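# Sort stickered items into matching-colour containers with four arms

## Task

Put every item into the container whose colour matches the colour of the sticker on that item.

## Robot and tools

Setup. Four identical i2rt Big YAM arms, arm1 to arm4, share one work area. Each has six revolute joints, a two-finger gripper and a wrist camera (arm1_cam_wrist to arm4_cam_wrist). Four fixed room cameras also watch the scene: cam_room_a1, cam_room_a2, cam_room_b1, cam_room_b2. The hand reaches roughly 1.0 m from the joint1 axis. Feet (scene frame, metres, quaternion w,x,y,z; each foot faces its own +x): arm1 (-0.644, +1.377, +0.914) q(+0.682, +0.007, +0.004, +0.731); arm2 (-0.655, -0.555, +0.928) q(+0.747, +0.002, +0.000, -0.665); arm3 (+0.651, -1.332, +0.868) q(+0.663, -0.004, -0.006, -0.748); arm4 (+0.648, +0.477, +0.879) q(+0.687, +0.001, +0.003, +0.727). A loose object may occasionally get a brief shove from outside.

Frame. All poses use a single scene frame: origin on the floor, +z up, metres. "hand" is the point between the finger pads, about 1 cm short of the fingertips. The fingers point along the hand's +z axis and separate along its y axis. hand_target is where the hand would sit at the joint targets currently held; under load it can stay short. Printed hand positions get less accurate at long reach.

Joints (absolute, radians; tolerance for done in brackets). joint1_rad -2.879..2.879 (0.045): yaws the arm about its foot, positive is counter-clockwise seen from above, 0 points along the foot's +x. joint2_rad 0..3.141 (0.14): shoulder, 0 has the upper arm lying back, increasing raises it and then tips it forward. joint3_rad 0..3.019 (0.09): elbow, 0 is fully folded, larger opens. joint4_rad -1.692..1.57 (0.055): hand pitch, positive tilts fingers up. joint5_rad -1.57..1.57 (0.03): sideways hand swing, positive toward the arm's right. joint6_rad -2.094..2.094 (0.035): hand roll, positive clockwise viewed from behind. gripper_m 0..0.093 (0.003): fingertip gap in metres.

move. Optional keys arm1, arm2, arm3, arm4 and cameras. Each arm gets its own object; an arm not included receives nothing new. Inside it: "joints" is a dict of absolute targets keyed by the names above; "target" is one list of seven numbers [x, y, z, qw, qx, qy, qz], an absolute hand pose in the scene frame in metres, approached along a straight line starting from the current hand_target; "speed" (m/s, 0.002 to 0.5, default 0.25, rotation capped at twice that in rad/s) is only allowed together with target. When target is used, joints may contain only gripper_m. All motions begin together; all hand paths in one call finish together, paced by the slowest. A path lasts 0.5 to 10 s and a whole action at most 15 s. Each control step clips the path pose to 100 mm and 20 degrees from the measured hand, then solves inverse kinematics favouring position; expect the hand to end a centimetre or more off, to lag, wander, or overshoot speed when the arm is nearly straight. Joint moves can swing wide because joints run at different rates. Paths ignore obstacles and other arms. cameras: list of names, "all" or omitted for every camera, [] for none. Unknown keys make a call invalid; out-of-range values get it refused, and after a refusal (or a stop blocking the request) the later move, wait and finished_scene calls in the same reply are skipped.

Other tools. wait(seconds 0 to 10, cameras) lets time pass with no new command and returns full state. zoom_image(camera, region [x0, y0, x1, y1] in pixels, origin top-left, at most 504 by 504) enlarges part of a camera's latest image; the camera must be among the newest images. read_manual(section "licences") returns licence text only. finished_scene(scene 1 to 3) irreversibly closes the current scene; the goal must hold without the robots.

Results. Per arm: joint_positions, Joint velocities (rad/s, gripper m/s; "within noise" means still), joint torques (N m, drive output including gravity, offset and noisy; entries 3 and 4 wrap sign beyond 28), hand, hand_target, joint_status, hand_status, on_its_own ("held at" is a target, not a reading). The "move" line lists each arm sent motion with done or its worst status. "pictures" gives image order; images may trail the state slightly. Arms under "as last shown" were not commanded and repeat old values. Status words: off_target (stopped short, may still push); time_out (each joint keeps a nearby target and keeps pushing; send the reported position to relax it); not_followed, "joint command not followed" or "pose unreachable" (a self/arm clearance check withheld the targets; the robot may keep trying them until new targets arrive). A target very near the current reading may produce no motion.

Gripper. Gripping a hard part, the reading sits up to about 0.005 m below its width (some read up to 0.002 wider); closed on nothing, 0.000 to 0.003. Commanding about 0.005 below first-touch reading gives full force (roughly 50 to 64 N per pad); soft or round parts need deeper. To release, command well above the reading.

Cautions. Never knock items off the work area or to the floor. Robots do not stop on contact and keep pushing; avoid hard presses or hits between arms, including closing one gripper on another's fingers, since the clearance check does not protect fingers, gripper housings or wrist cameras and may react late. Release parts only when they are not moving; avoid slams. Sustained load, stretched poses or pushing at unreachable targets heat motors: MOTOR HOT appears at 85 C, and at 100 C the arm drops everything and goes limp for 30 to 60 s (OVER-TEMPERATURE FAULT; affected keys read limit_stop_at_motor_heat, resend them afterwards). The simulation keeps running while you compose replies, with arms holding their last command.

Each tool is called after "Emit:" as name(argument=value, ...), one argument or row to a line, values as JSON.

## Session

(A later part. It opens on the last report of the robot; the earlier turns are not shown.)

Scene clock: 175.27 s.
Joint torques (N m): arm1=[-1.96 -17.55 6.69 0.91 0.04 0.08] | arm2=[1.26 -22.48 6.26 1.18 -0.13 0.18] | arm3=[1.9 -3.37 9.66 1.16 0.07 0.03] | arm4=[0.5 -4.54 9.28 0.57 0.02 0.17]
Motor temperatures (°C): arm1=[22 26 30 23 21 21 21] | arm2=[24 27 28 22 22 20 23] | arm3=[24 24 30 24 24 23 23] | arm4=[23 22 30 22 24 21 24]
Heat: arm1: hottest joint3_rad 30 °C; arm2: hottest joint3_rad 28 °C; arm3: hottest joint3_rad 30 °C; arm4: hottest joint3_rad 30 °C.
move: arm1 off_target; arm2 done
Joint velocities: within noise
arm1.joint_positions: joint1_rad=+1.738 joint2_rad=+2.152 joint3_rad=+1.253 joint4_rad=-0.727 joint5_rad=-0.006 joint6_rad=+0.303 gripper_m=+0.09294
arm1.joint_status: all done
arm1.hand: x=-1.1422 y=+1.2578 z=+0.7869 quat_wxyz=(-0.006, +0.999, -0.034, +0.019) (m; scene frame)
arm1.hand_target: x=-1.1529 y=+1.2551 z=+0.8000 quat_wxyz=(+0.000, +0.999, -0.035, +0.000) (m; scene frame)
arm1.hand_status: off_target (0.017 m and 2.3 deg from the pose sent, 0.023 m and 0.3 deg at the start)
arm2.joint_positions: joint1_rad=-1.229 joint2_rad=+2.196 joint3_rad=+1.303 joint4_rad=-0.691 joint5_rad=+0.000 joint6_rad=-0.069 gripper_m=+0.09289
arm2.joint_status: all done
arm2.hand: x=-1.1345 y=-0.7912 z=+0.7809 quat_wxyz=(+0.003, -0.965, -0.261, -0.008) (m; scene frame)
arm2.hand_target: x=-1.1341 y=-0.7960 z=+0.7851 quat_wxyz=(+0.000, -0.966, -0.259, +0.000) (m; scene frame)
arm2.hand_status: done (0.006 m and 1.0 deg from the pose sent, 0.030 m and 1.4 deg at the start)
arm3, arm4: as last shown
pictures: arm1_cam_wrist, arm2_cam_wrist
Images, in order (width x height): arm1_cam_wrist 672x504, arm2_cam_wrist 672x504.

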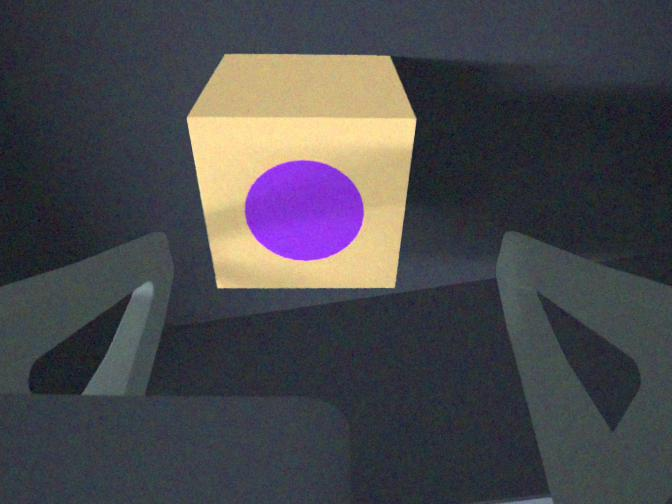

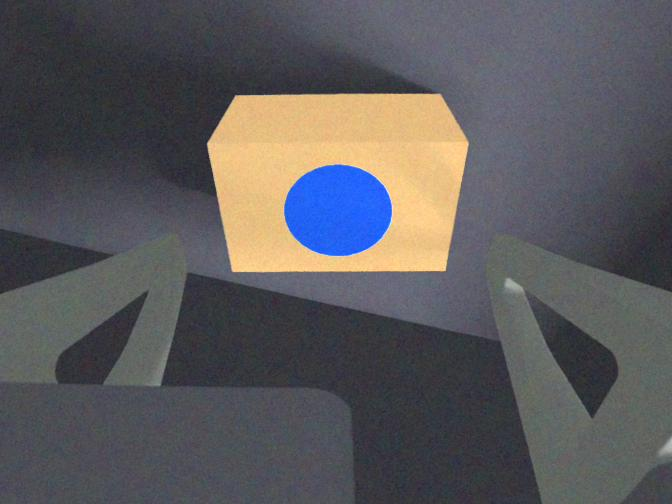

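Emit:
move(
  arm1={"target":[-1.155,1.242,0.768,0,0.9994,-0.035,0],"speed":0.06},
  arm2={"target":[-1.146,-0.800,0.758,0,0.966,0.259,0],"speed":0.06},
  cameras=["arm1_cam_wrist","arm2_cam_wrist"],
)

Scene clock: 190.20 s.
Joint torques (N m): arm1=[-1.26 -15.33 8.27 0.84 0.03 0.12] | arm2=[1.14 -18.55 9.94 1.16 -0.14 0.14] | arm3=[1.85 -3.55 9.68 1.17 0.07 0.03] | arm4=[1.08 -4.25 9.42 0.53 0.02 0.19]
Motor temperatures (°C): arm1=[22 26 29 23 21 21 21] | arm2=[24 28 28 22 22 20 23] | arm3=[24 24 30 24 24 23 23] | arm4=[23 22 30 22 24 21 24]
Heat: arm1: hottest joint3_rad 29 °C; arm2: hottest joint2_rad 28 °C; arm3: hottest joint3_rad 30 °C; arm4: hottest joint3_rad 30 °C.
move: arm1 off_target; arm2 off_target
Joint velocities: within noise
arm1.joint_positions: joint1_rad=+1.753 joint2_rad=+2.190 joint3_rad=+1.253 joint4_rad=-0.676 joint5_rad=-0.006 joint6_rad=+0.321 gripper_m=+0.09294
arm1.joint_status: not commanded
arm1.hand: x=-1.1428 y=+1.2497 z=+0.7677 quat_wxyz=(-0.004, +0.999, -0.035, +0.013) (m; scene frame)
arm1.hand_target: x=-1.1548 y=+1.2419 z=+0.7684 quat_wxyz=(+0.000, +0.999, -0.035, +0.000) (m; scene frame)
arm1.hand_status: off_target (0.014 m and 1.5 deg from the pose sent, 0.028 m and 2.3 deg at the start)
arm2.joint_positions: joint1_rad=-1.229 joint2_rad=+2.225 joint3_rad=+1.305 joint4_rad=-0.666 joint5_rad=+0.000 joint6_rad=-0.069 gripper_m=+0.09289
arm2.joint_status: not commanded
arm2.hand: x=-1.1334 y=-0.7906 z=+0.7662 quat_wxyz=(+0.003, -0.965, -0.261, -0.009) (m; scene frame)
arm2.hand_target: x=-1.1453 y=-0.7996 z=+0.7585 quat_wxyz=(+0.000, -0.966, -0.259, +0.000) (m; scene frame)
arm2.hand_status: off_target (0.018 m and 1.1 deg from the pose sent, 0.027 m and 1.0 deg at the start)
arm3.joint_positions: joint1_rad=+1.681 joint2_rad=+0.994 joint3_rad=+1.678 joint4_rad=-1.600 joint5_rad=-0.001 joint6_rad=-0.008 gripper_m=+0.09398
arm3.joint_status: not commanded
arm3.hand: x=+0.9681 y=-1.3281 z=+1.3992 quat_wxyz=(-0.322, +0.001, -0.947, +0.009) (m; scene frame)
arm3.hand_target: x=+0.9697 y=-1.3251 z=+1.4071 quat_wxyz=(-0.330, +0.002, -0.944, +0.007) (m; scene frame)
arm3.hand_status: not commanded
arm4.joint_positions: joint1_rad=-1.626 joint2_rad=+0.999 joint3_rad=+1.676 joint4_rad=-1.589 joint5_rad=+0.001 joint6_rad=-0.013 gripper_m=+0.09398
arm4.joint_status: not commanded
arm4.hand: x=+0.9728 y=+0.4788 z=+1.4081 quat_wxyz=(-0.321, +0.007, -0.947, +0.004) (m; scene frame)
arm4.hand_target: x=+0.9697 y=+0.4779 z=+1.4170 quat_wxyz=(-0.327, -0.001, -0.945, +0.002) (m; scene frame)
arm4.hand_status: not commanded
pictures: arm1_cam_wrist, arm2_cam_wrist
Images, in order (width x height): arm1_cam_wrist 672x504, arm2_cam_wrist 672x504.

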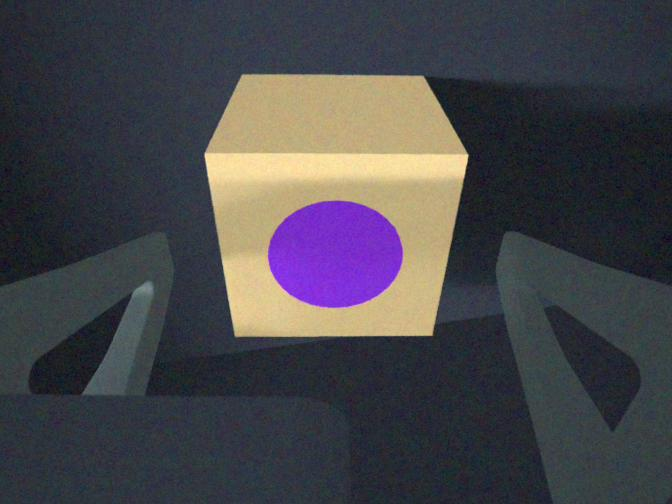

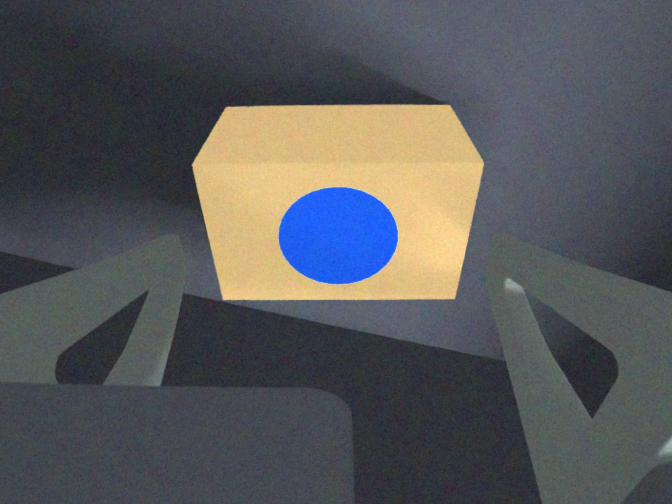

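Emit:
move(
  arm1={"target":[-1.16,1.242,0.753,0,0.9994,-0.035,0],"speed":0.05},
  arm2={"target":[-1.154,-0.803,0.745,0,0.966,0.259,0],"speed":0.05},
  cameras=["arm1_cam_wrist","arm2_cam_wrist"],
)

Scene clock: 196.07 s.
Joint torques (N m): arm1=[-1.38 -15.15 9.42 0.9 0 0.06] | arm2=[0.97 -18.78 10 1.14 -0.13 0.14] | arm3=[1.9 -3.55 9.62 1.17 0.06 0.04] | arm4=[0.32 -4.13 9.35 0.54 0.03 0.16]
Motor temperatures (°C): arm1=[22 27 29 23 21 21 21] | arm2=[24 28 28 22 22 20 23] | arm3=[24 24 30 24 24 23 23] | arm4=[23 22 30 22 24 21 24]
Heat: arm1: hottest joint3_rad 29 °C; arm2: hottest joint2_rad 28 °C; arm3: hottest joint3_rad 30 °C; arm4: hottest joint3_rad 30 °C.
move: arm1 off_target; arm2 off_target
Joint velocities: within noise
arm1.joint_positions: joint1_rad=+1.753 joint2_rad=+2.225 joint3_rad=+1.258 joint4_rad=-0.658 joint5_rad=-0.006 joint6_rad=+0.322 gripper_m=+0.09294
arm1.joint_status: not commanded
arm1.hand: x=-1.1401 y=+1.2505 z=+0.7512 quat_wxyz=(-0.006, +0.999, -0.035, +0.019) (m; scene frame)
arm1.hand_target: x=-1.1593 y=+1.2421 z=+0.7536 quat_wxyz=(+0.000, +0.999, -0.035, +0.000) (m; scene frame)
arm1.hand_status: off_target (0.022 m and 2.3 deg from the pose sent, 0.024 m and 1.6 deg at the start)
arm2.joint_positions: joint1_rad=-1.229 joint2_rad=+2.262 joint3_rad=+1.340 joint4_rad=-0.661 joint5_rad=+0.000 joint6_rad=-0.069 gripper_m=+0.09289
arm2.joint_status: not commanded
arm2.hand: x=-1.1422 y=-0.7949 z=+0.7553 quat_wxyz=(+0.002, -0.965, -0.261, -0.007) (m; scene frame)
arm2.hand_target: x=-1.1532 y=-0.8026 z=+0.7454 quat_wxyz=(+0.000, -0.966, -0.259, +0.000) (m; scene frame)
arm2.hand_status: off_target (0.018 m and 0.9 deg from the pose sent, 0.032 m and 1.1 deg at the start)
arm3, arm4: as last shown
pictures: arm1_cam_wrist, arm2_cam_wrist
Images, in order (width x height): arm1_cam_wrist 672x504, arm2_cam_wrist 672x504.

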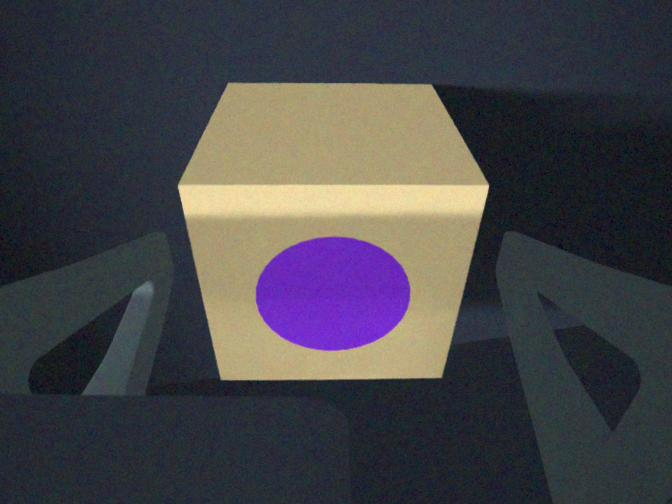

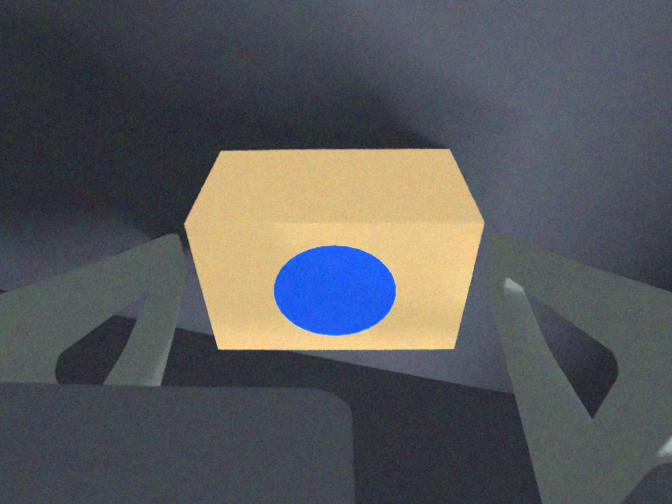

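Emit:
move(
  arm1={"joints":{"gripper_m":0.04}},
  arm2={"joints":{"gripper_m":0.05}},
  cameras=["arm1_cam_wrist","arm2_cam_wrist"],
)

Scene clock: 199.57 s.
Joint torques (N m): arm1=[-0.26 -15.03 9.06 0.77 0.03 0.08] | arm2=[1.08 -18.78 9.96 1.14 -0.13 0.13] | arm3=[1.96 -3.6 9.59 1.2 0.06 0.03] | arm4=[0.56 -4.42 9.44 0.61 0.05 0.18]
Motor temperatures (°C): arm1=[22 27 29 23 21 21 21] | arm2=[24 28 28 22 22 20 23] | arm3=[24 24 30 24 24 23 23] | arm4=[23 22 30 22 24 21 24]
Heat: arm1: hottest joint3_rad 29 °C; arm2: hottest joint2_rad 28 °C; arm3: hottest joint3_rad 30 °C; arm4: hottest joint3_rad 30 °C.
move: arm1 off_target; arm2 off_target
Joint velocities: within noise
arm1.joint_positions: joint1_rad=+1.753 joint2_rad=+2.225 joint3_rad=+1.260 joint4_rad=-0.657 joint5_rad=-0.006 joint6_rad=+0.322 gripper_m=+0.05311
arm1.joint_status: gripper_m off_target (ended at +0.05313, target +0.04000)
arm1.hand: x=-1.1410 y=+1.2501 z=+0.7515 quat_wxyz=(-0.005, +0.999, -0.035, +0.018) (m; scene frame)
arm1.hand_target: x=-1.1595 y=+1.2420 z=+0.7537 quat_wxyz=(+0.000, +0.999, -0.035, +0.000) (m; scene frame)
arm1.hand_status: not commanded
arm2.joint_positions: joint1_rad=-1.229 joint2_rad=+2.262 joint3_rad=+1.341 joint4_rad=-0.661 joint5_rad=+0.000 joint6_rad=-0.069 gripper_m=+0.06909
arm2.joint_status: gripper_m off_target (ended at +0.06912, target +0.05000)
arm2.hand: x=-1.1428 y=-0.7952 z=+0.7556 quat_wxyz=(+0.002, -0.965, -0.261, -0.007) (m; scene frame)
arm2.hand_target: x=-1.1534 y=-0.8026 z=+0.7455 quat_wxyz=(+0.000, -0.966, -0.259, +0.000) (m; scene frame)
arm2.hand_status: not commanded
arm3, arm4: as last shown
pictures: arm1_cam_wrist, arm2_cam_wrist
Images, in order (width x height): arm1_cam_wrist 672x504, arm2_cam_wrist 672x504.

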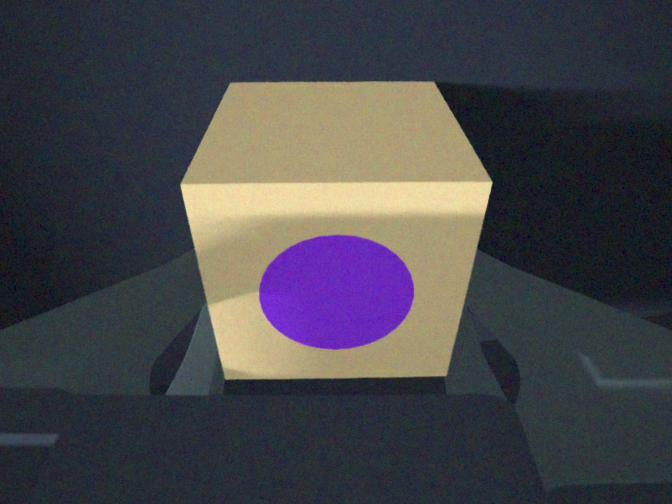

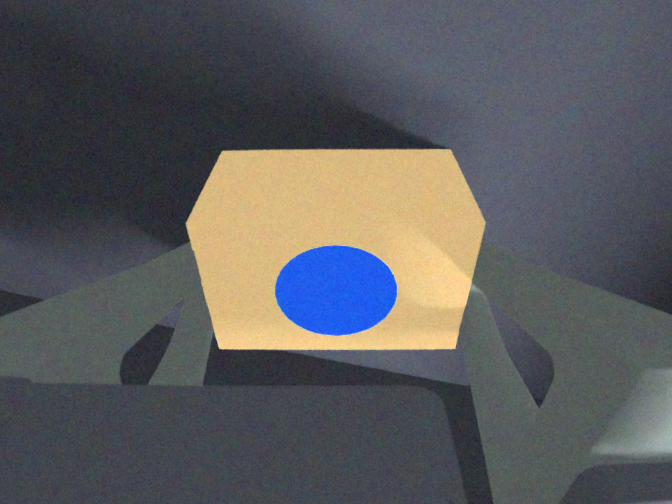

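Emit:
move(
  arm1={"target":[-1.14,1.25,1.1,0,0.9994,-0.035,0],"speed":0.15},
  arm2={"target":[-1.14,-0.795,1.1,0,0.966,0.259,0],"speed":0.15},
  arm4={"joints":{"joint1_rad":1.2,"joint2_rad":0.6,"joint3_rad":1.5,"joint4_rad":-0.6}},
)

Scene clock: 210.90 s.
Joint torques (N m): arm1=[-2.43 -14.86 14.74 0.01 0.07 -0.01] | arm2=[0.91 -19.72 14.86 0.09 -0.13 0.11] | arm3=[1.9 -3.49 9.66 1.17 0.06 0.02] | arm4=[1.14 3.96 7.21 1.98 0.11 0.17]
Motor temperatures (°C): arm1=[22 27 30 23 21 21 22] | arm2=[24 28 29 22 22 20 23] | arm3=[24 24 30 24 24 23 23] | arm4=[23 22 30 22 24 21 24]
Heat: arm1: hottest joint3_rad 30 °C; arm2: hottest joint3_rad 29 °C; arm3: hottest joint3_rad 30 °C; arm4: hottest joint3_rad 30 °C.
move: arm1 off_target; arm2 off_target; arm4 done
Joint velocities: within noise
arm1.joint_positions: joint1_rad=+1.753 joint2_rad=+1.728 joint3_rad=+1.467 joint4_rad=-1.385 joint5_rad=-0.006 joint6_rad=+0.322 gripper_m=+0.05310
arm1.joint_status: not commanded
arm1.hand: x=-1.1244 y=+1.2523 z=+1.0714 quat_wxyz=(-0.009, +0.999, -0.036, +0.029) (m; scene frame)
arm1.hand_target: x=-1.1387 y=+1.2502 z=+1.1001 quat_wxyz=(+0.000, +0.999, -0.035, +0.000) (m; scene frame)
arm1.hand_status: off_target (0.033 m and 3.5 deg from the pose sent, 0.349 m and 2.1 deg at the start)
arm2.joint_positions: joint1_rad=-1.229 joint2_rad=+1.773 joint3_rad=+1.536 joint4_rad=-1.374 joint5_rad=+0.000 joint6_rad=-0.069 gripper_m=+0.06909
arm2.joint_status: not commanded
arm2.hand: x=-1.1270 y=-0.7882 z=+1.0790 quat_wxyz=(+0.005, -0.965, -0.261, -0.021) (m; scene frame)
arm2.hand_target: x=-1.1392 y=-0.7945 z=+1.1000 quat_wxyz=(+0.000, -0.966, -0.259, +0.000) (m; scene frame)
arm2.hand_status: off_target (0.026 m and 2.5 deg from the pose sent, 0.344 m and 0.8 deg at the start)
arm3: as last shown
arm4.joint_positions: joint1_rad=+1.195 joint2_rad=+0.593 joint3_rad=+1.492 joint4_rad=-0.618 joint5_rad=-0.001 joint6_rad=-0.012 gripper_m=+0.09402
arm4.joint_status: all done
arm4.hand: x=+0.4428 y=+0.5493 z=+1.6453 quat_wxyz=(-0.130, +0.592, -0.093, -0.790) (m; scene frame)
arm4.hand_target: x=+0.4424 y=+0.5485 z=+1.6521 quat_wxyz=(-0.125, +0.584, -0.095, -0.796) (m; scene frame)
arm4.hand_status: not commanded
pictures: arm1_cam_wrist, arm2_cam_wrist, arm3_cam_wrist, arm4_cam_wrist, cam_room_a1, cam_room_a2, cam_room_b1, cam_room_b2
Images, in order (width x height): arm1_cam_wrist 672x504, arm2_cam_wrist 672x504, arm3_cam_wrist 672x504, arm4_cam_wrist 672x504, cam_room_a1 672x504, cam_room_a2 672x504, cam_room_b1 672x504, cam_room_b2 672x504.

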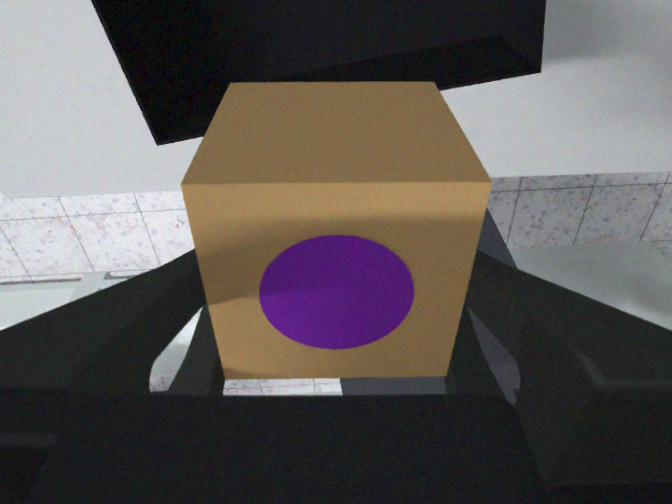

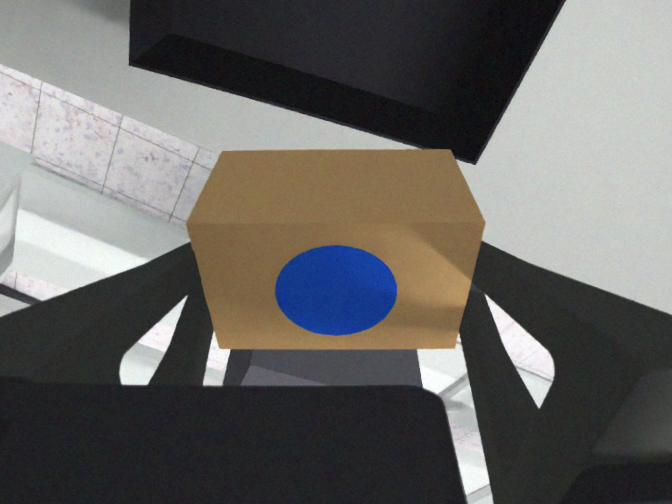

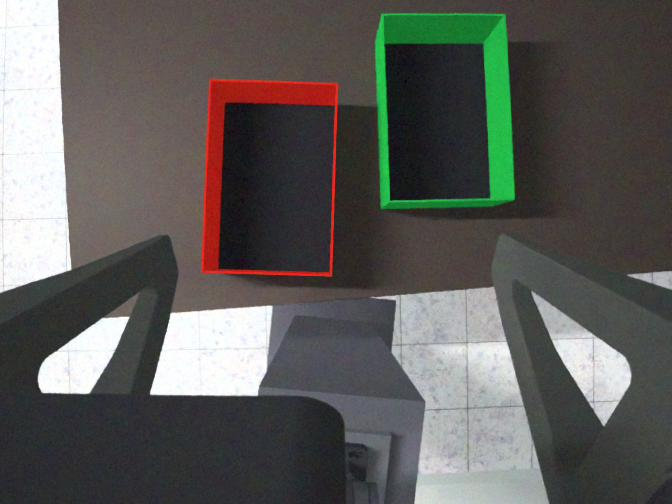

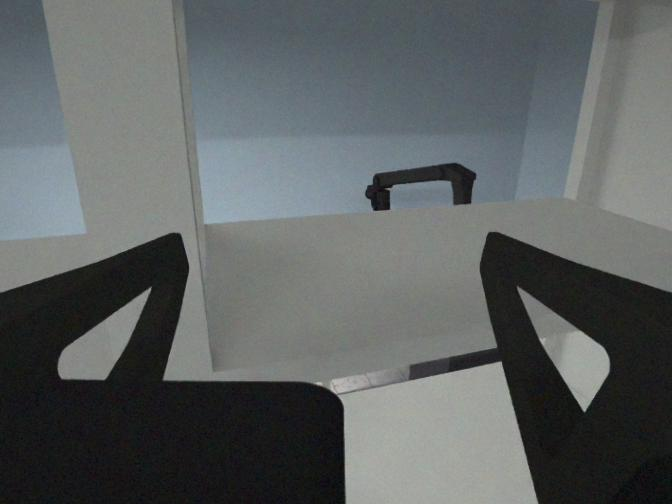

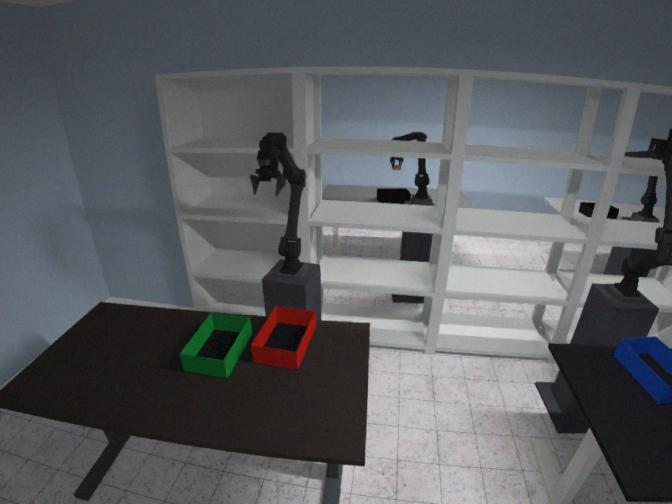

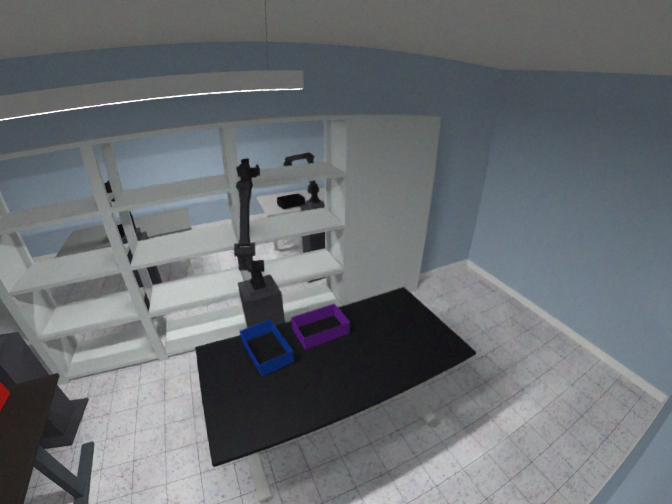

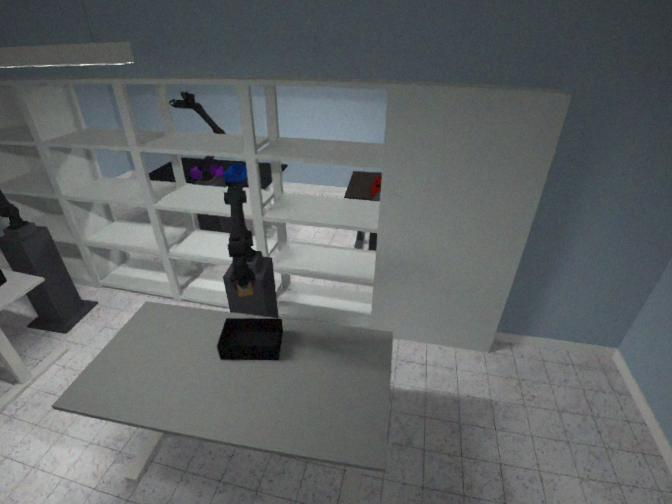

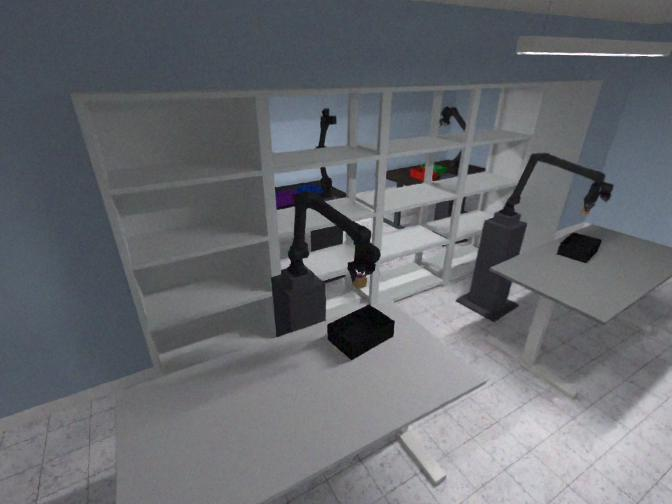

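Emit:
move(
  arm4={"joints":{"joint1_rad":1.2,"joint2_rad":0.25,"joint3_rad":0.35,"joint4_rad":0.3}},
  cameras=["arm4_cam_wrist","cam_room_a1","cam_room_a2"],
)

Scene clock: 225.37 s.
Joint torques (N m): arm1=[-1.73 -14.74 14.87 -0.09 0.08 0.01] | arm2=[0.62 -19.6 14.9 0.12 -0.13 0.11] | arm3=[1.96 -3.49 9.65 1.18 0.07 0.03] | arm4=[1.38 0.62 9.89 1.88 0.16 0.16]
Motor temperatures (°C): arm1=[22 27 33 23 21 21 22] | arm2=[24 27 30 22 22 20 24] | arm3=[24 24 30 24 24 23 23] | arm4=[23 22 30 22 24 21 24]
Heat: arm1: hottest joint3_rad 33 °C; arm2: hottest joint3_rad 30 °C; arm3: hottest joint3_rad 30 °C; arm4: hottest joint3_rad 30 °C.
move: arm4 done
Joint velocities: within noise
arm1, arm2, arm3: as last shown
arm4.joint_positions: joint1_rad=+1.195 joint2_rad=+0.264 joint3_rad=+0.348 joint4_rad=+0.282 joint5_rad=-0.001 joint6_rad=-0.012 gripper_m=+0.09402
arm4.joint_status: all done
arm4.hand: x=+0.3801 y=+0.5682 z=+1.2953 quat_wxyz=(-0.135, +0.558, -0.088, -0.814) (m; scene frame)
arm4.hand_target: x=+0.3852 y=+0.5653 z=+1.3039 quat_wxyz=(-0.129, +0.544, -0.088, -0.824) (m; scene frame)
arm4.hand_status: not commanded
pictures: arm4_cam_wrist, cam_room_a1, cam_room_a2
Images, in order (width x height): arm4_cam_wrist 672x504, cam_room_a1 672x504, cam_room_a2 672x504.

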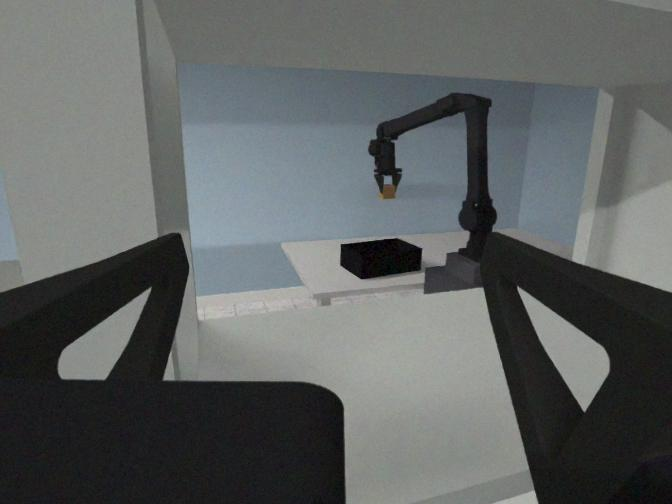

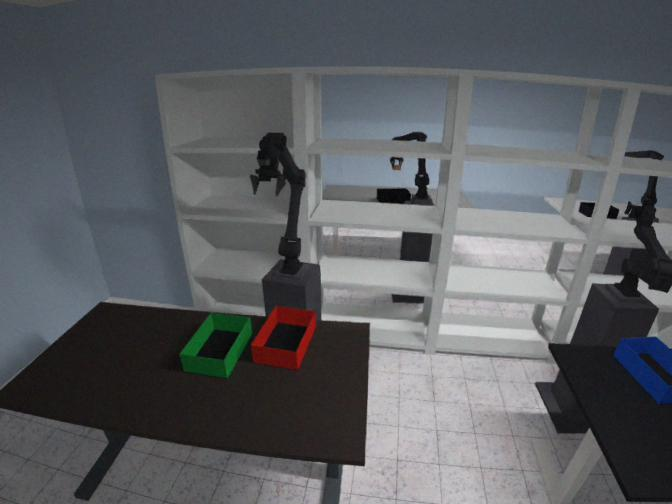

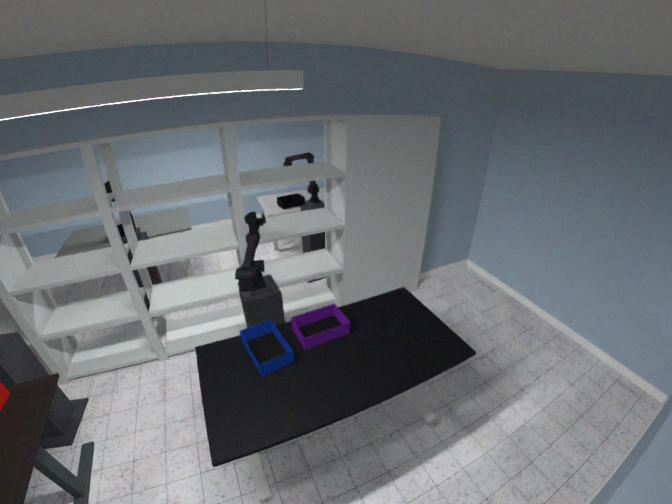

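Emit:
move(
  arm1={"joints":{"joint2_rad":0.97,"joint3_rad":0.985,"joint4_rad":-1.6,"joint6_rad":0.0}},
  cameras=["arm1_cam_wrist"],
)

Emit:
move(
  arm1={"joints":{"joint1_rad":-0.2}},
  cameras=[],
)

Emit:
move(
  arm1={"joints":{"joint1_rad":-2.25}},
  cameras=["arm1_cam_wrist","arm4_cam_wrist","cam_room_b2","cam_room_a2"],
)

Scene clock: 286.70 s.
Joint torques (N m): arm1=[-2.26 -1.73 10.77 0.21 0.04 -0.02] | arm2=[0.79 -19.55 14.87 0.1 -0.13 0.1] | arm3=[1.9 -3.49 9.61 1.18 0.08 0.02] | arm4=[0.91 0.91 9.77 1.74 0.13 0.17]
Motor temperatures (°C): arm1=[22 28 37 23 21 21 22] | arm2=[24 27 33 22 22 20 25] | arm3=[24 24 31 24 24 23 23] | arm4=[23 21 36 22 24 21 24]
Heat: arm1: hottest joint3_rad 37 °C; arm2: hottest joint3_rad 33 °C; arm3: hottest joint3_rad 31 °C; arm4: hottest joint3_rad 36 °C.
move: arm1 done
Joint velocities: within noise
arm1.joint_positions: joint1_rad=+1.753 joint2_rad=+0.972 joint3_rad=+0.982 joint4_rad=-1.594 joint5_rad=-0.006 joint6_rad=+0.008 gripper_m=+0.05309
arm1.joint_status: all done
arm1.hand: x=-0.8752 y=+1.3156 z=+1.1571 quat_wxyz=(+0.000, +0.993, +0.121, +0.000) (m; scene frame)
arm1.hand_target: x=-0.8745 y=+1.3167 z=+1.1588 quat_wxyz=(+0.000, +0.992, +0.124, +0.000) (m; scene frame)
arm1.hand_status: not commanded
arm2, arm3, arm4: as last shown
arm4.joint_positions: joint1_rad=+1.195 joint2_rad=+0.264 joint3_rad=+0.348 joint4_rad=+0.283 joint5_rad=-0.001 joint6_rad=-0.012 gripper_m=+0.09402
arm4.hand: x=+0.3801 y=+0.5682 z=+1.2954 quat_wxyz=(-0.135, +0.558, -0.088, -0.814) (m; scene frame)
pictures: arm1_cam_wrist
Images, in order (width x height): arm1_cam_wrist 672x504.

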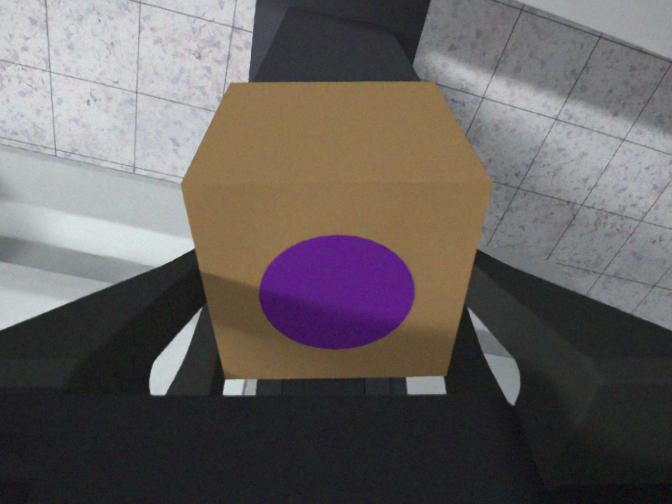

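Scene clock: 288.67 s.
Joint torques (N m): arm1=[-2.26 -1.79 10.62 0.09 -0.05 -0.01] | arm2=[0.67 -19.6 14.87 0.1 -0.14 0.1] | arm3=[1.79 -3.49 9.63 1.21 0.07 0.03] | arm4=[0.97 0.97 9.73 1.85 0.18 0.18]
Motor temperatures (°C): arm1=[22 28 37 23 21 21 23] | arm2=[24 27 34 22 22 20 25] | arm3=[24 24 31 24 24 23 23] | arm4=[23 21 36 22 24 21 24]
Heat: arm1: hottest joint3_rad 37 °C; arm2: hottest joint3_rad 34 °C; arm3: hottest joint3_rad 31 °C; arm4: hottest joint3_rad 36 °C.
move: arm1 done
Joint velocities: within noise
arm1.joint_positions: joint1_rad=-0.195 joint2_rad=+0.972 joint3_rad=+0.982 joint4_rad=-1.594 joint5_rad=-0.005 joint6_rad=+0.006 gripper_m=+0.05310
arm1.joint_status: all done
arm1.hand: x=-0.6096 y=+1.6178 z=+1.1538 quat_wxyz=(+0.012, +0.659, -0.752, -0.003) (m; scene frame)
arm1.hand_target: x=-0.6089 y=+1.6168 z=+1.1554 quat_wxyz=(+0.012, +0.659, -0.752, -0.004) (m; scene frame)
arm1.hand_status: not commanded
arm2, arm3, arm4: as last shown
pictures: none
No camera images: "cameras" was empty.

Scene clock: 290.67 s.
Joint torques (N m): arm1=[-2.96 -2.43 10.5 0.24 -0.08 -0.03] | arm2=[0.73 -19.49 14.87 0.09 -0.13 0.1] | arm3=[1.73 -3.55 9.68 1.17 0.08 0.03] | arm4=[1.26 1.32 9.84 1.83 0.14 0.15]
Motor temperatures (°C): arm1=[22 27 37 23 21 21 23] | arm2=[24 27 34 22 22 20 25] | arm3=[24 24 31 24 24 23 23] | arm4=[23 21 36 22 24 21 24]
Heat: arm1: hottest joint3_rad 37 °C; arm2: hottest joint3_rad 34 °C; arm3: hottest joint3_rad 31 °C; arm4: hottest joint3_rad 36 °C.
move: arm1 done
Joint velocities: within noise
arm1.joint_positions: joint1_rad=-2.245 joint2_rad=+0.972 joint3_rad=+0.982 joint4_rad=-1.594 joint5_rad=-0.004 joint6_rad=+0.005 gripper_m=+0.05310
arm1.joint_status: all done
arm1.hand: x=-0.4400 y=+1.2385 z=+1.1501 quat_wxyz=(+0.014, -0.301, -0.954, -0.003) (m; scene frame)
arm1.hand_target: x=-0.4413 y=+1.2383 z=+1.1518 quat_wxyz=(+0.014, -0.301, -0.954, -0.004) (m; scene frame)
arm1.hand_status: not commanded
arm2, arm3, arm4: as last shown
pictures: arm1_cam_wrist, arm4_cam_wrist, cam_room_a2, cam_room_b2
Images, in order (width x height): arm1_cam_wrist 672x504, arm4_cam_wrist 672x504, cam_room_a2 672x504, cam_room_b2 672x504.

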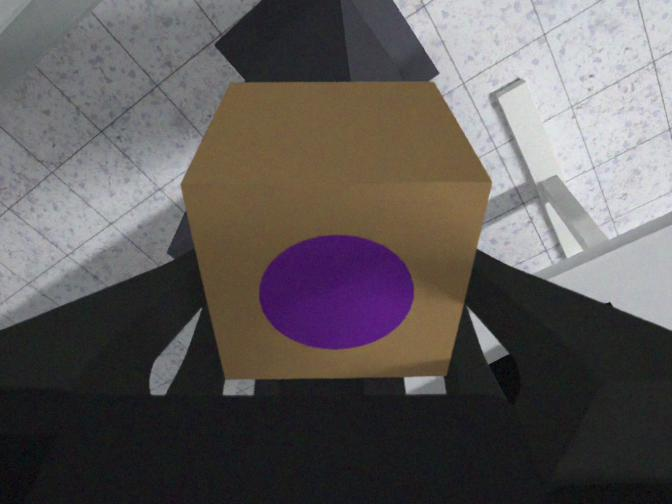

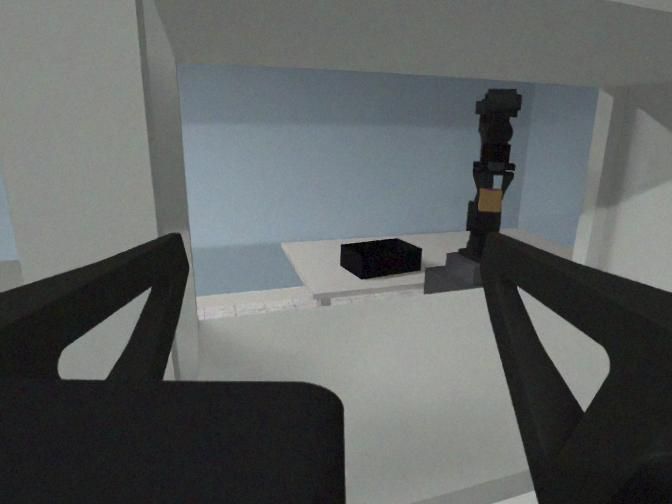

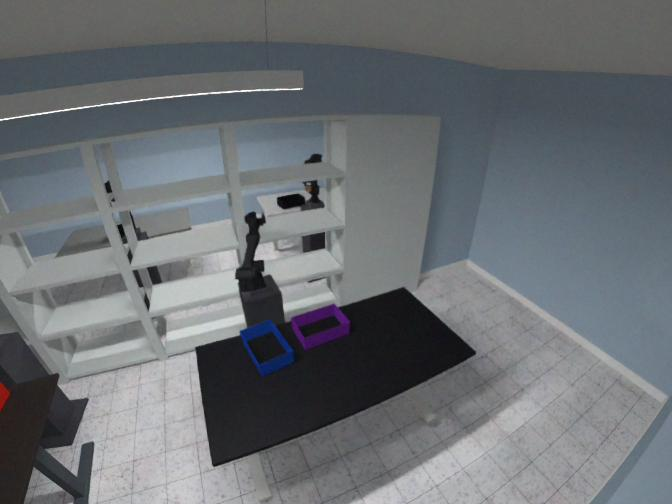

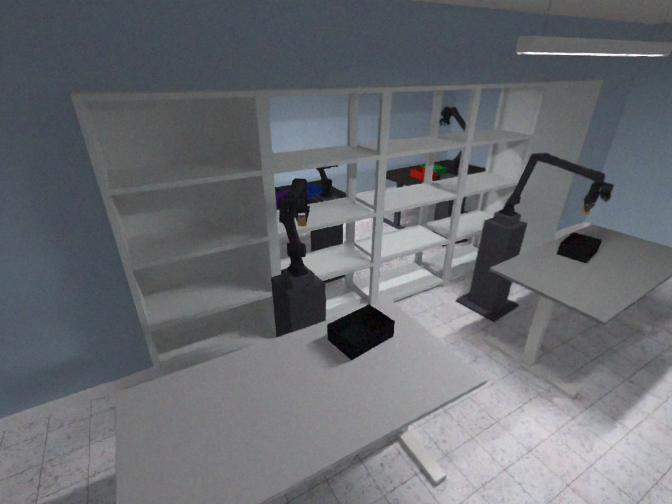

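Emit:
move(
  arm1={"target":[-0.09,0.991,1.13,0,0.3007,0.9537,0],"speed":0.15},
  cameras=["arm1_cam_wrist","arm4_cam_wrist","cam_room_b2","cam_room_a2"],
)

Scene clock: 306.50 s.
Joint torques (N m): arm1=[-2.55 -20.25 16.05 -0.09 -0.04 -0.04] | arm2=[0.73 -19.55 14.9 0.1 -0.13 0.11] | arm3=[1.85 -3.49 9.63 1.2 0.08 0.03] | arm4=[1.38 0.79 9.87 1.87 0.13 0.18]
Motor temperatures (°C): arm1=[22 27 36 23 21 21 23] | arm2=[24 27 34 22 22 20 25] | arm3=[24 24 31 24 24 23 23] | arm4=[23 21 36 22 24 21 24]
Heat: arm1: hottest joint3_rad 36 °C; arm2: hottest joint3_rad 34 °C; arm3: hottest joint3_rad 31 °C; arm4: hottest joint3_rad 36 °C.
move: arm1 off_target
Joint velocities: within noise
arm1.joint_positions: joint1_rad=-2.245 joint2_rad=+2.145 joint3_rad=+2.240 joint4_rad=-1.684 joint5_rad=-0.005 joint6_rad=+0.005 gripper_m=+0.05309
arm1.joint_status: not commanded
arm1.hand: x=-0.0976 y=+1.0013 z=+1.1068 quat_wxyz=(+0.016, -0.301, -0.954, -0.004) (m; scene frame)
arm1.hand_target: x=-0.0914 y=+0.9918 z=+1.1296 quat_wxyz=(-0.009, -0.301, -0.954, +0.003) (m; scene frame)
arm1.hand_status: off_target (0.027 m and 1.9 deg from the pose sent, 0.429 m and 1.6 deg at the start; a joint's target at an end of its range on 21 of 107 steps)
arm2, arm4: as last shown
arm3.joint_positions: joint1_rad=+1.681 joint2_rad=+0.994 joint3_rad=+1.678 joint4_rad=-1.600 joint5_rad=-0.001 joint6_rad=-0.008 gripper_m=+0.09398
arm3.joint_status: not commanded
arm3.hand: x=+0.9681 y=-1.3281 z=+1.3992 quat_wxyz=(-0.322, +0.001, -0.947, +0.009) (m; scene frame)
arm3.hand_target: x=+0.9697 y=-1.3251 z=+1.4071 quat_wxyz=(-0.330, +0.002, -0.944, +0.007) (m; scene frame)
arm3.hand_status: not commanded
pictures: arm1_cam_wrist, arm4_cam_wrist, cam_room_a2, cam_room_b2
Images, in order (width x height): arm1_cam_wrist 672x504, arm4_cam_wrist 672x504, cam_room_a2 672x504, cam_room_b2 672x504.

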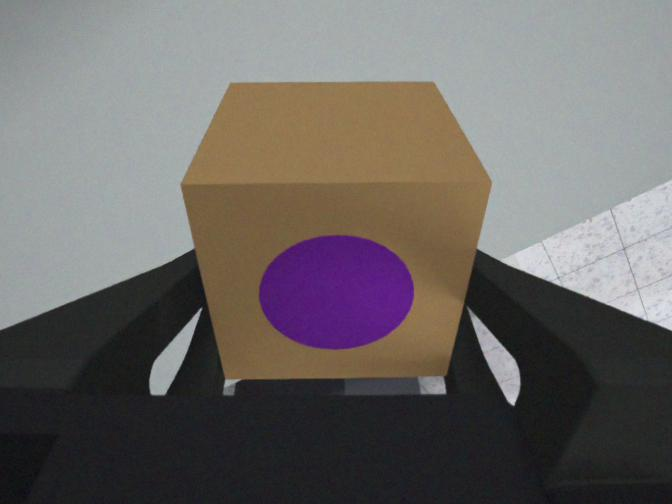

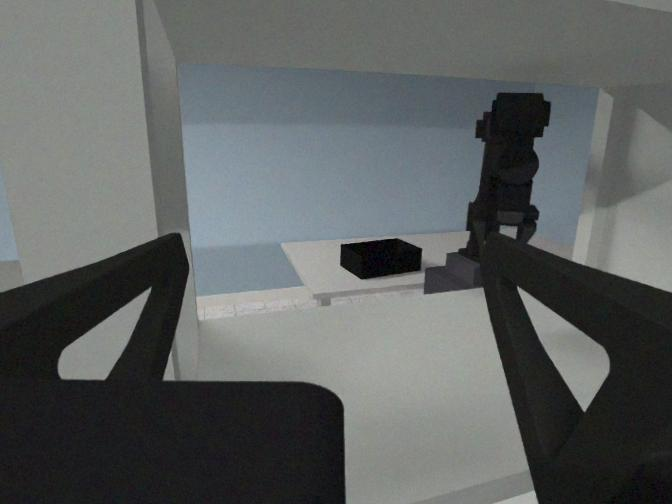

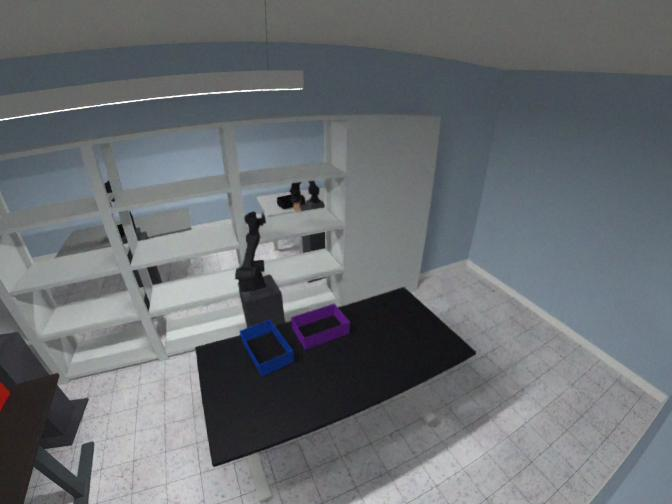

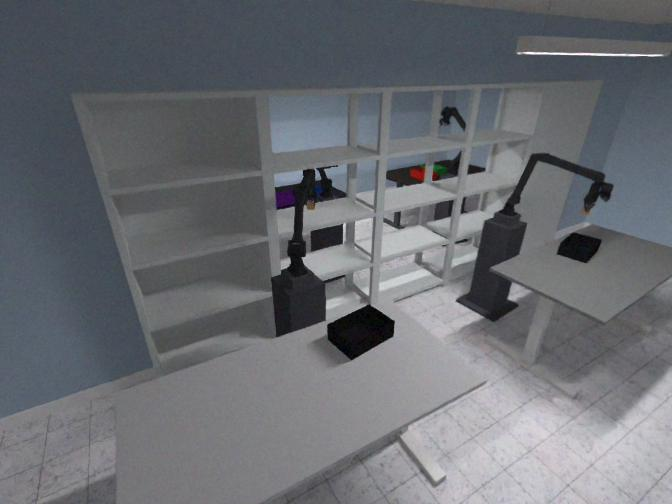

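Emit:
move(
  arm1={"target":[-0.085,0.985,1.095,0,0.3007,0.9537,0],"speed":0.08},
  arm4={"joints":{"joint1_rad":0.9}},
  cameras=["arm1_cam_wrist","arm4_cam_wrist"],
)

Scene clock: 309.80 s.
Joint torques (N m): arm1=[-2.78 -19.78 13.7 0.85 -0.04 -0.02] | arm2=[0.62 -19.55 14.86 0.1 -0.12 0.11] | arm3=[1.85 -3.55 9.63 1.2 0.07 0.02] | arm4=[0.38 1.14 9.73 1.83 0.09 0.17]
Motor temperatures (°C): arm1=[22 27 35 23 21 21 23] | arm2=[24 27 34 22 22 20 25] | arm3=[24 24 31 24 24 23 23] | arm4=[23 21 36 22 24 21 24]
Heat: arm1: hottest joint3_rad 35 °C; arm2: hottest joint3_rad 34 °C; arm3: hottest joint3_rad 31 °C; arm4: hottest joint3_rad 36 °C.
move: arm1 off_target; arm4 done
Joint velocities: within noise
arm1.joint_positions: joint1_rad=-2.245 joint2_rad=+2.180 joint3_rad=+2.240 joint4_rad=-1.662 joint5_rad=-0.005 joint6_rad=+0.004 gripper_m=+0.05309
arm1.joint_status: not commanded
arm1.hand: x=-0.0918 y=+0.9971 z=+1.0837 quat_wxyz=(+0.022, -0.300, -0.954, -0.006) (m; scene frame)
arm1.hand_target: x=-0.0857 y=+0.9853 z=+1.0951 quat_wxyz=(+0.000, -0.301, -0.954, +0.000) (m; scene frame)
arm1.hand_status: off_target (0.018 m and 2.6 deg from the pose sent, 0.024 m and 1.9 deg at the start)
arm2, arm3: as last shown
arm4.joint_positions: joint1_rad=+0.902 joint2_rad=+0.264 joint3_rad=+0.348 joint4_rad=+0.283 joint5_rad=-0.001 joint6_rad=-0.012 gripper_m=+0.09402
arm4.joint_status: all done
arm4.hand: x=+0.4174 y=+0.6423 z=+1.2950 quat_wxyz=(-0.252, +0.540, -0.169, -0.786) (m; scene frame)
arm4.hand_target: x=+0.4225 y=+0.6396 z=+1.3035 quat_wxyz=(-0.251, +0.525, -0.169, -0.795) (m; scene frame)
arm4.hand_status: not commanded
pictures: arm1_cam_wrist, arm4_cam_wrist
Images, in order (width x height): arm1_cam_wrist 672x504, arm4_cam_wrist 672x504.

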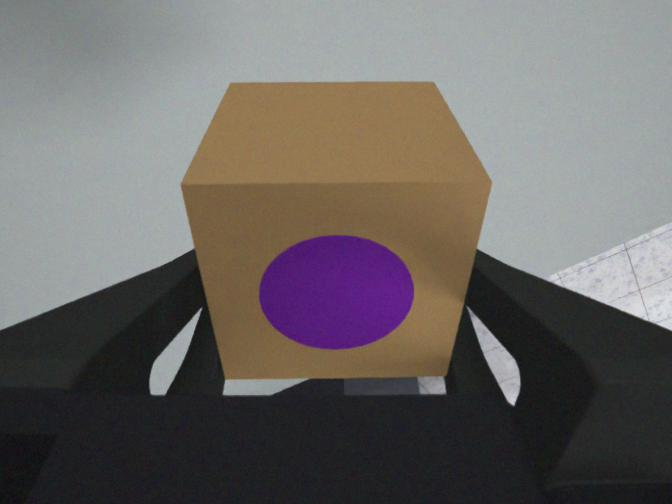

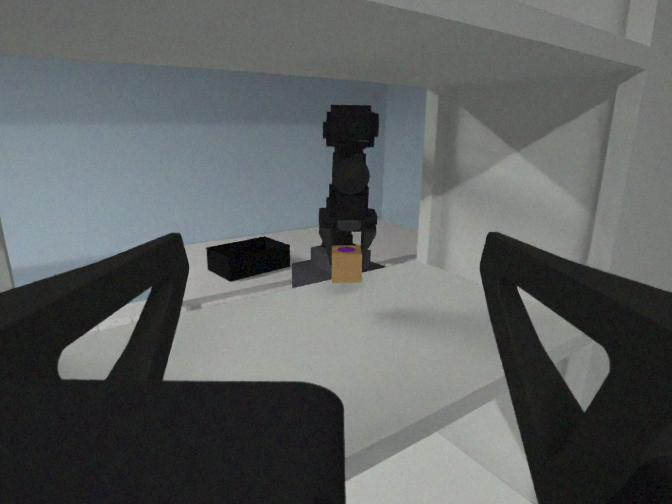

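Emit:
move(
  arm1={"target":[-0.078,0.975,1.062,0,0.3007,0.9537,0],"speed":0.06},
  cameras=["arm1_cam_wrist","arm4_cam_wrist"],
)

Emit:
zoom_image(
  camera="arm4_cam_wrist",
  region=[280, 190, 440, 310],
)

Scene clock: 317.37 s.
Joint torques (N m): arm1=[-2.61 -20.31 12.44 0.81 -0.07 -0.03] | arm2=[0.67 -19.49 14.91 0.12 -0.12 0.1] | arm3=[1.9 -3.6 9.59 1.2 0.07 0.03] | arm4=[0.85 0.85 9.81 1.91 0.11 0.17]
Motor temperatures (°C): arm1=[22 27 35 23 21 21 23] | arm2=[24 27 34 22 22 20 25] | arm3=[24 24 31 24 24 23 23] | arm4=[23 21 36 22 24 21 24]
Heat: arm1: hottest joint3_rad 35 °C; arm2: hottest joint3_rad 34 °C; arm3: hottest joint3_rad 31 °C; arm4: hottest joint3_rad 36 °C.
move: arm1 off_target
Joint velocities: within noise
arm1.joint_positions: joint1_rad=-2.250 joint2_rad=+2.220 joint3_rad=+2.240 joint4_rad=-1.607 joint5_rad=-0.005 joint6_rad=-0.002 gripper_m=+0.05309
arm1.joint_status: not commanded
arm1.hand: x=-0.0817 y=+0.9861 z=+1.0570 quat_wxyz=(+0.015, -0.299, -0.954, -0.004) (m; scene frame)
arm1.hand_target: x=-0.0783 y=+0.9753 z=+1.0620 quat_wxyz=(+0.000, -0.301, -0.954, +0.000) (m; scene frame)
arm1.hand_status: off_target (0.013 m and 1.8 deg from the pose sent, 0.034 m and 2.6 deg at the start)
arm2, arm3, arm4: as last shown
pictures: arm1_cam_wrist, arm4_cam_wrist
Images, in order (width x height): arm1_cam_wrist 672x504, arm4_cam_wrist 672x504.

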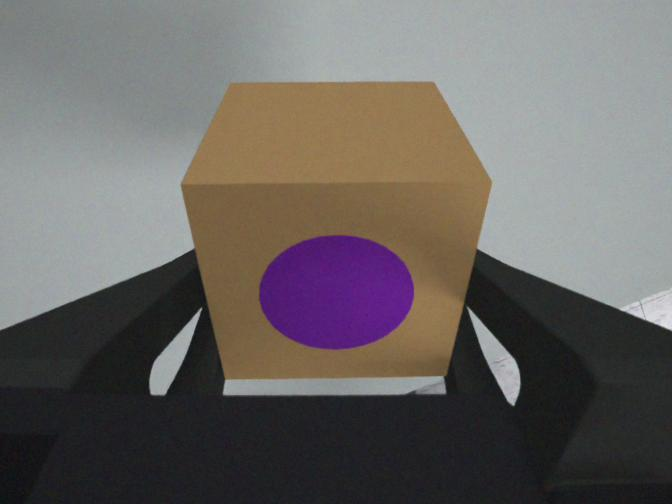

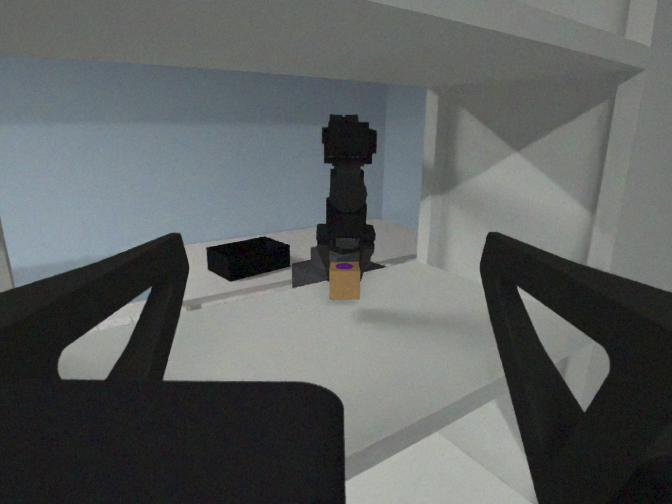

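Scaled by 3.150.

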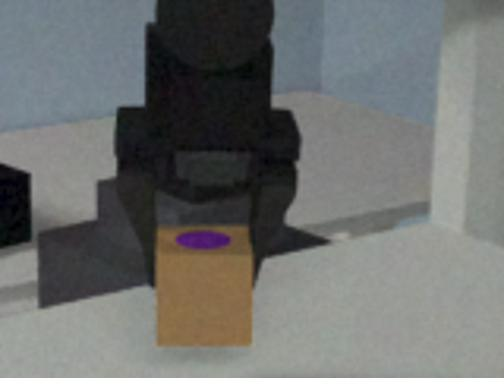

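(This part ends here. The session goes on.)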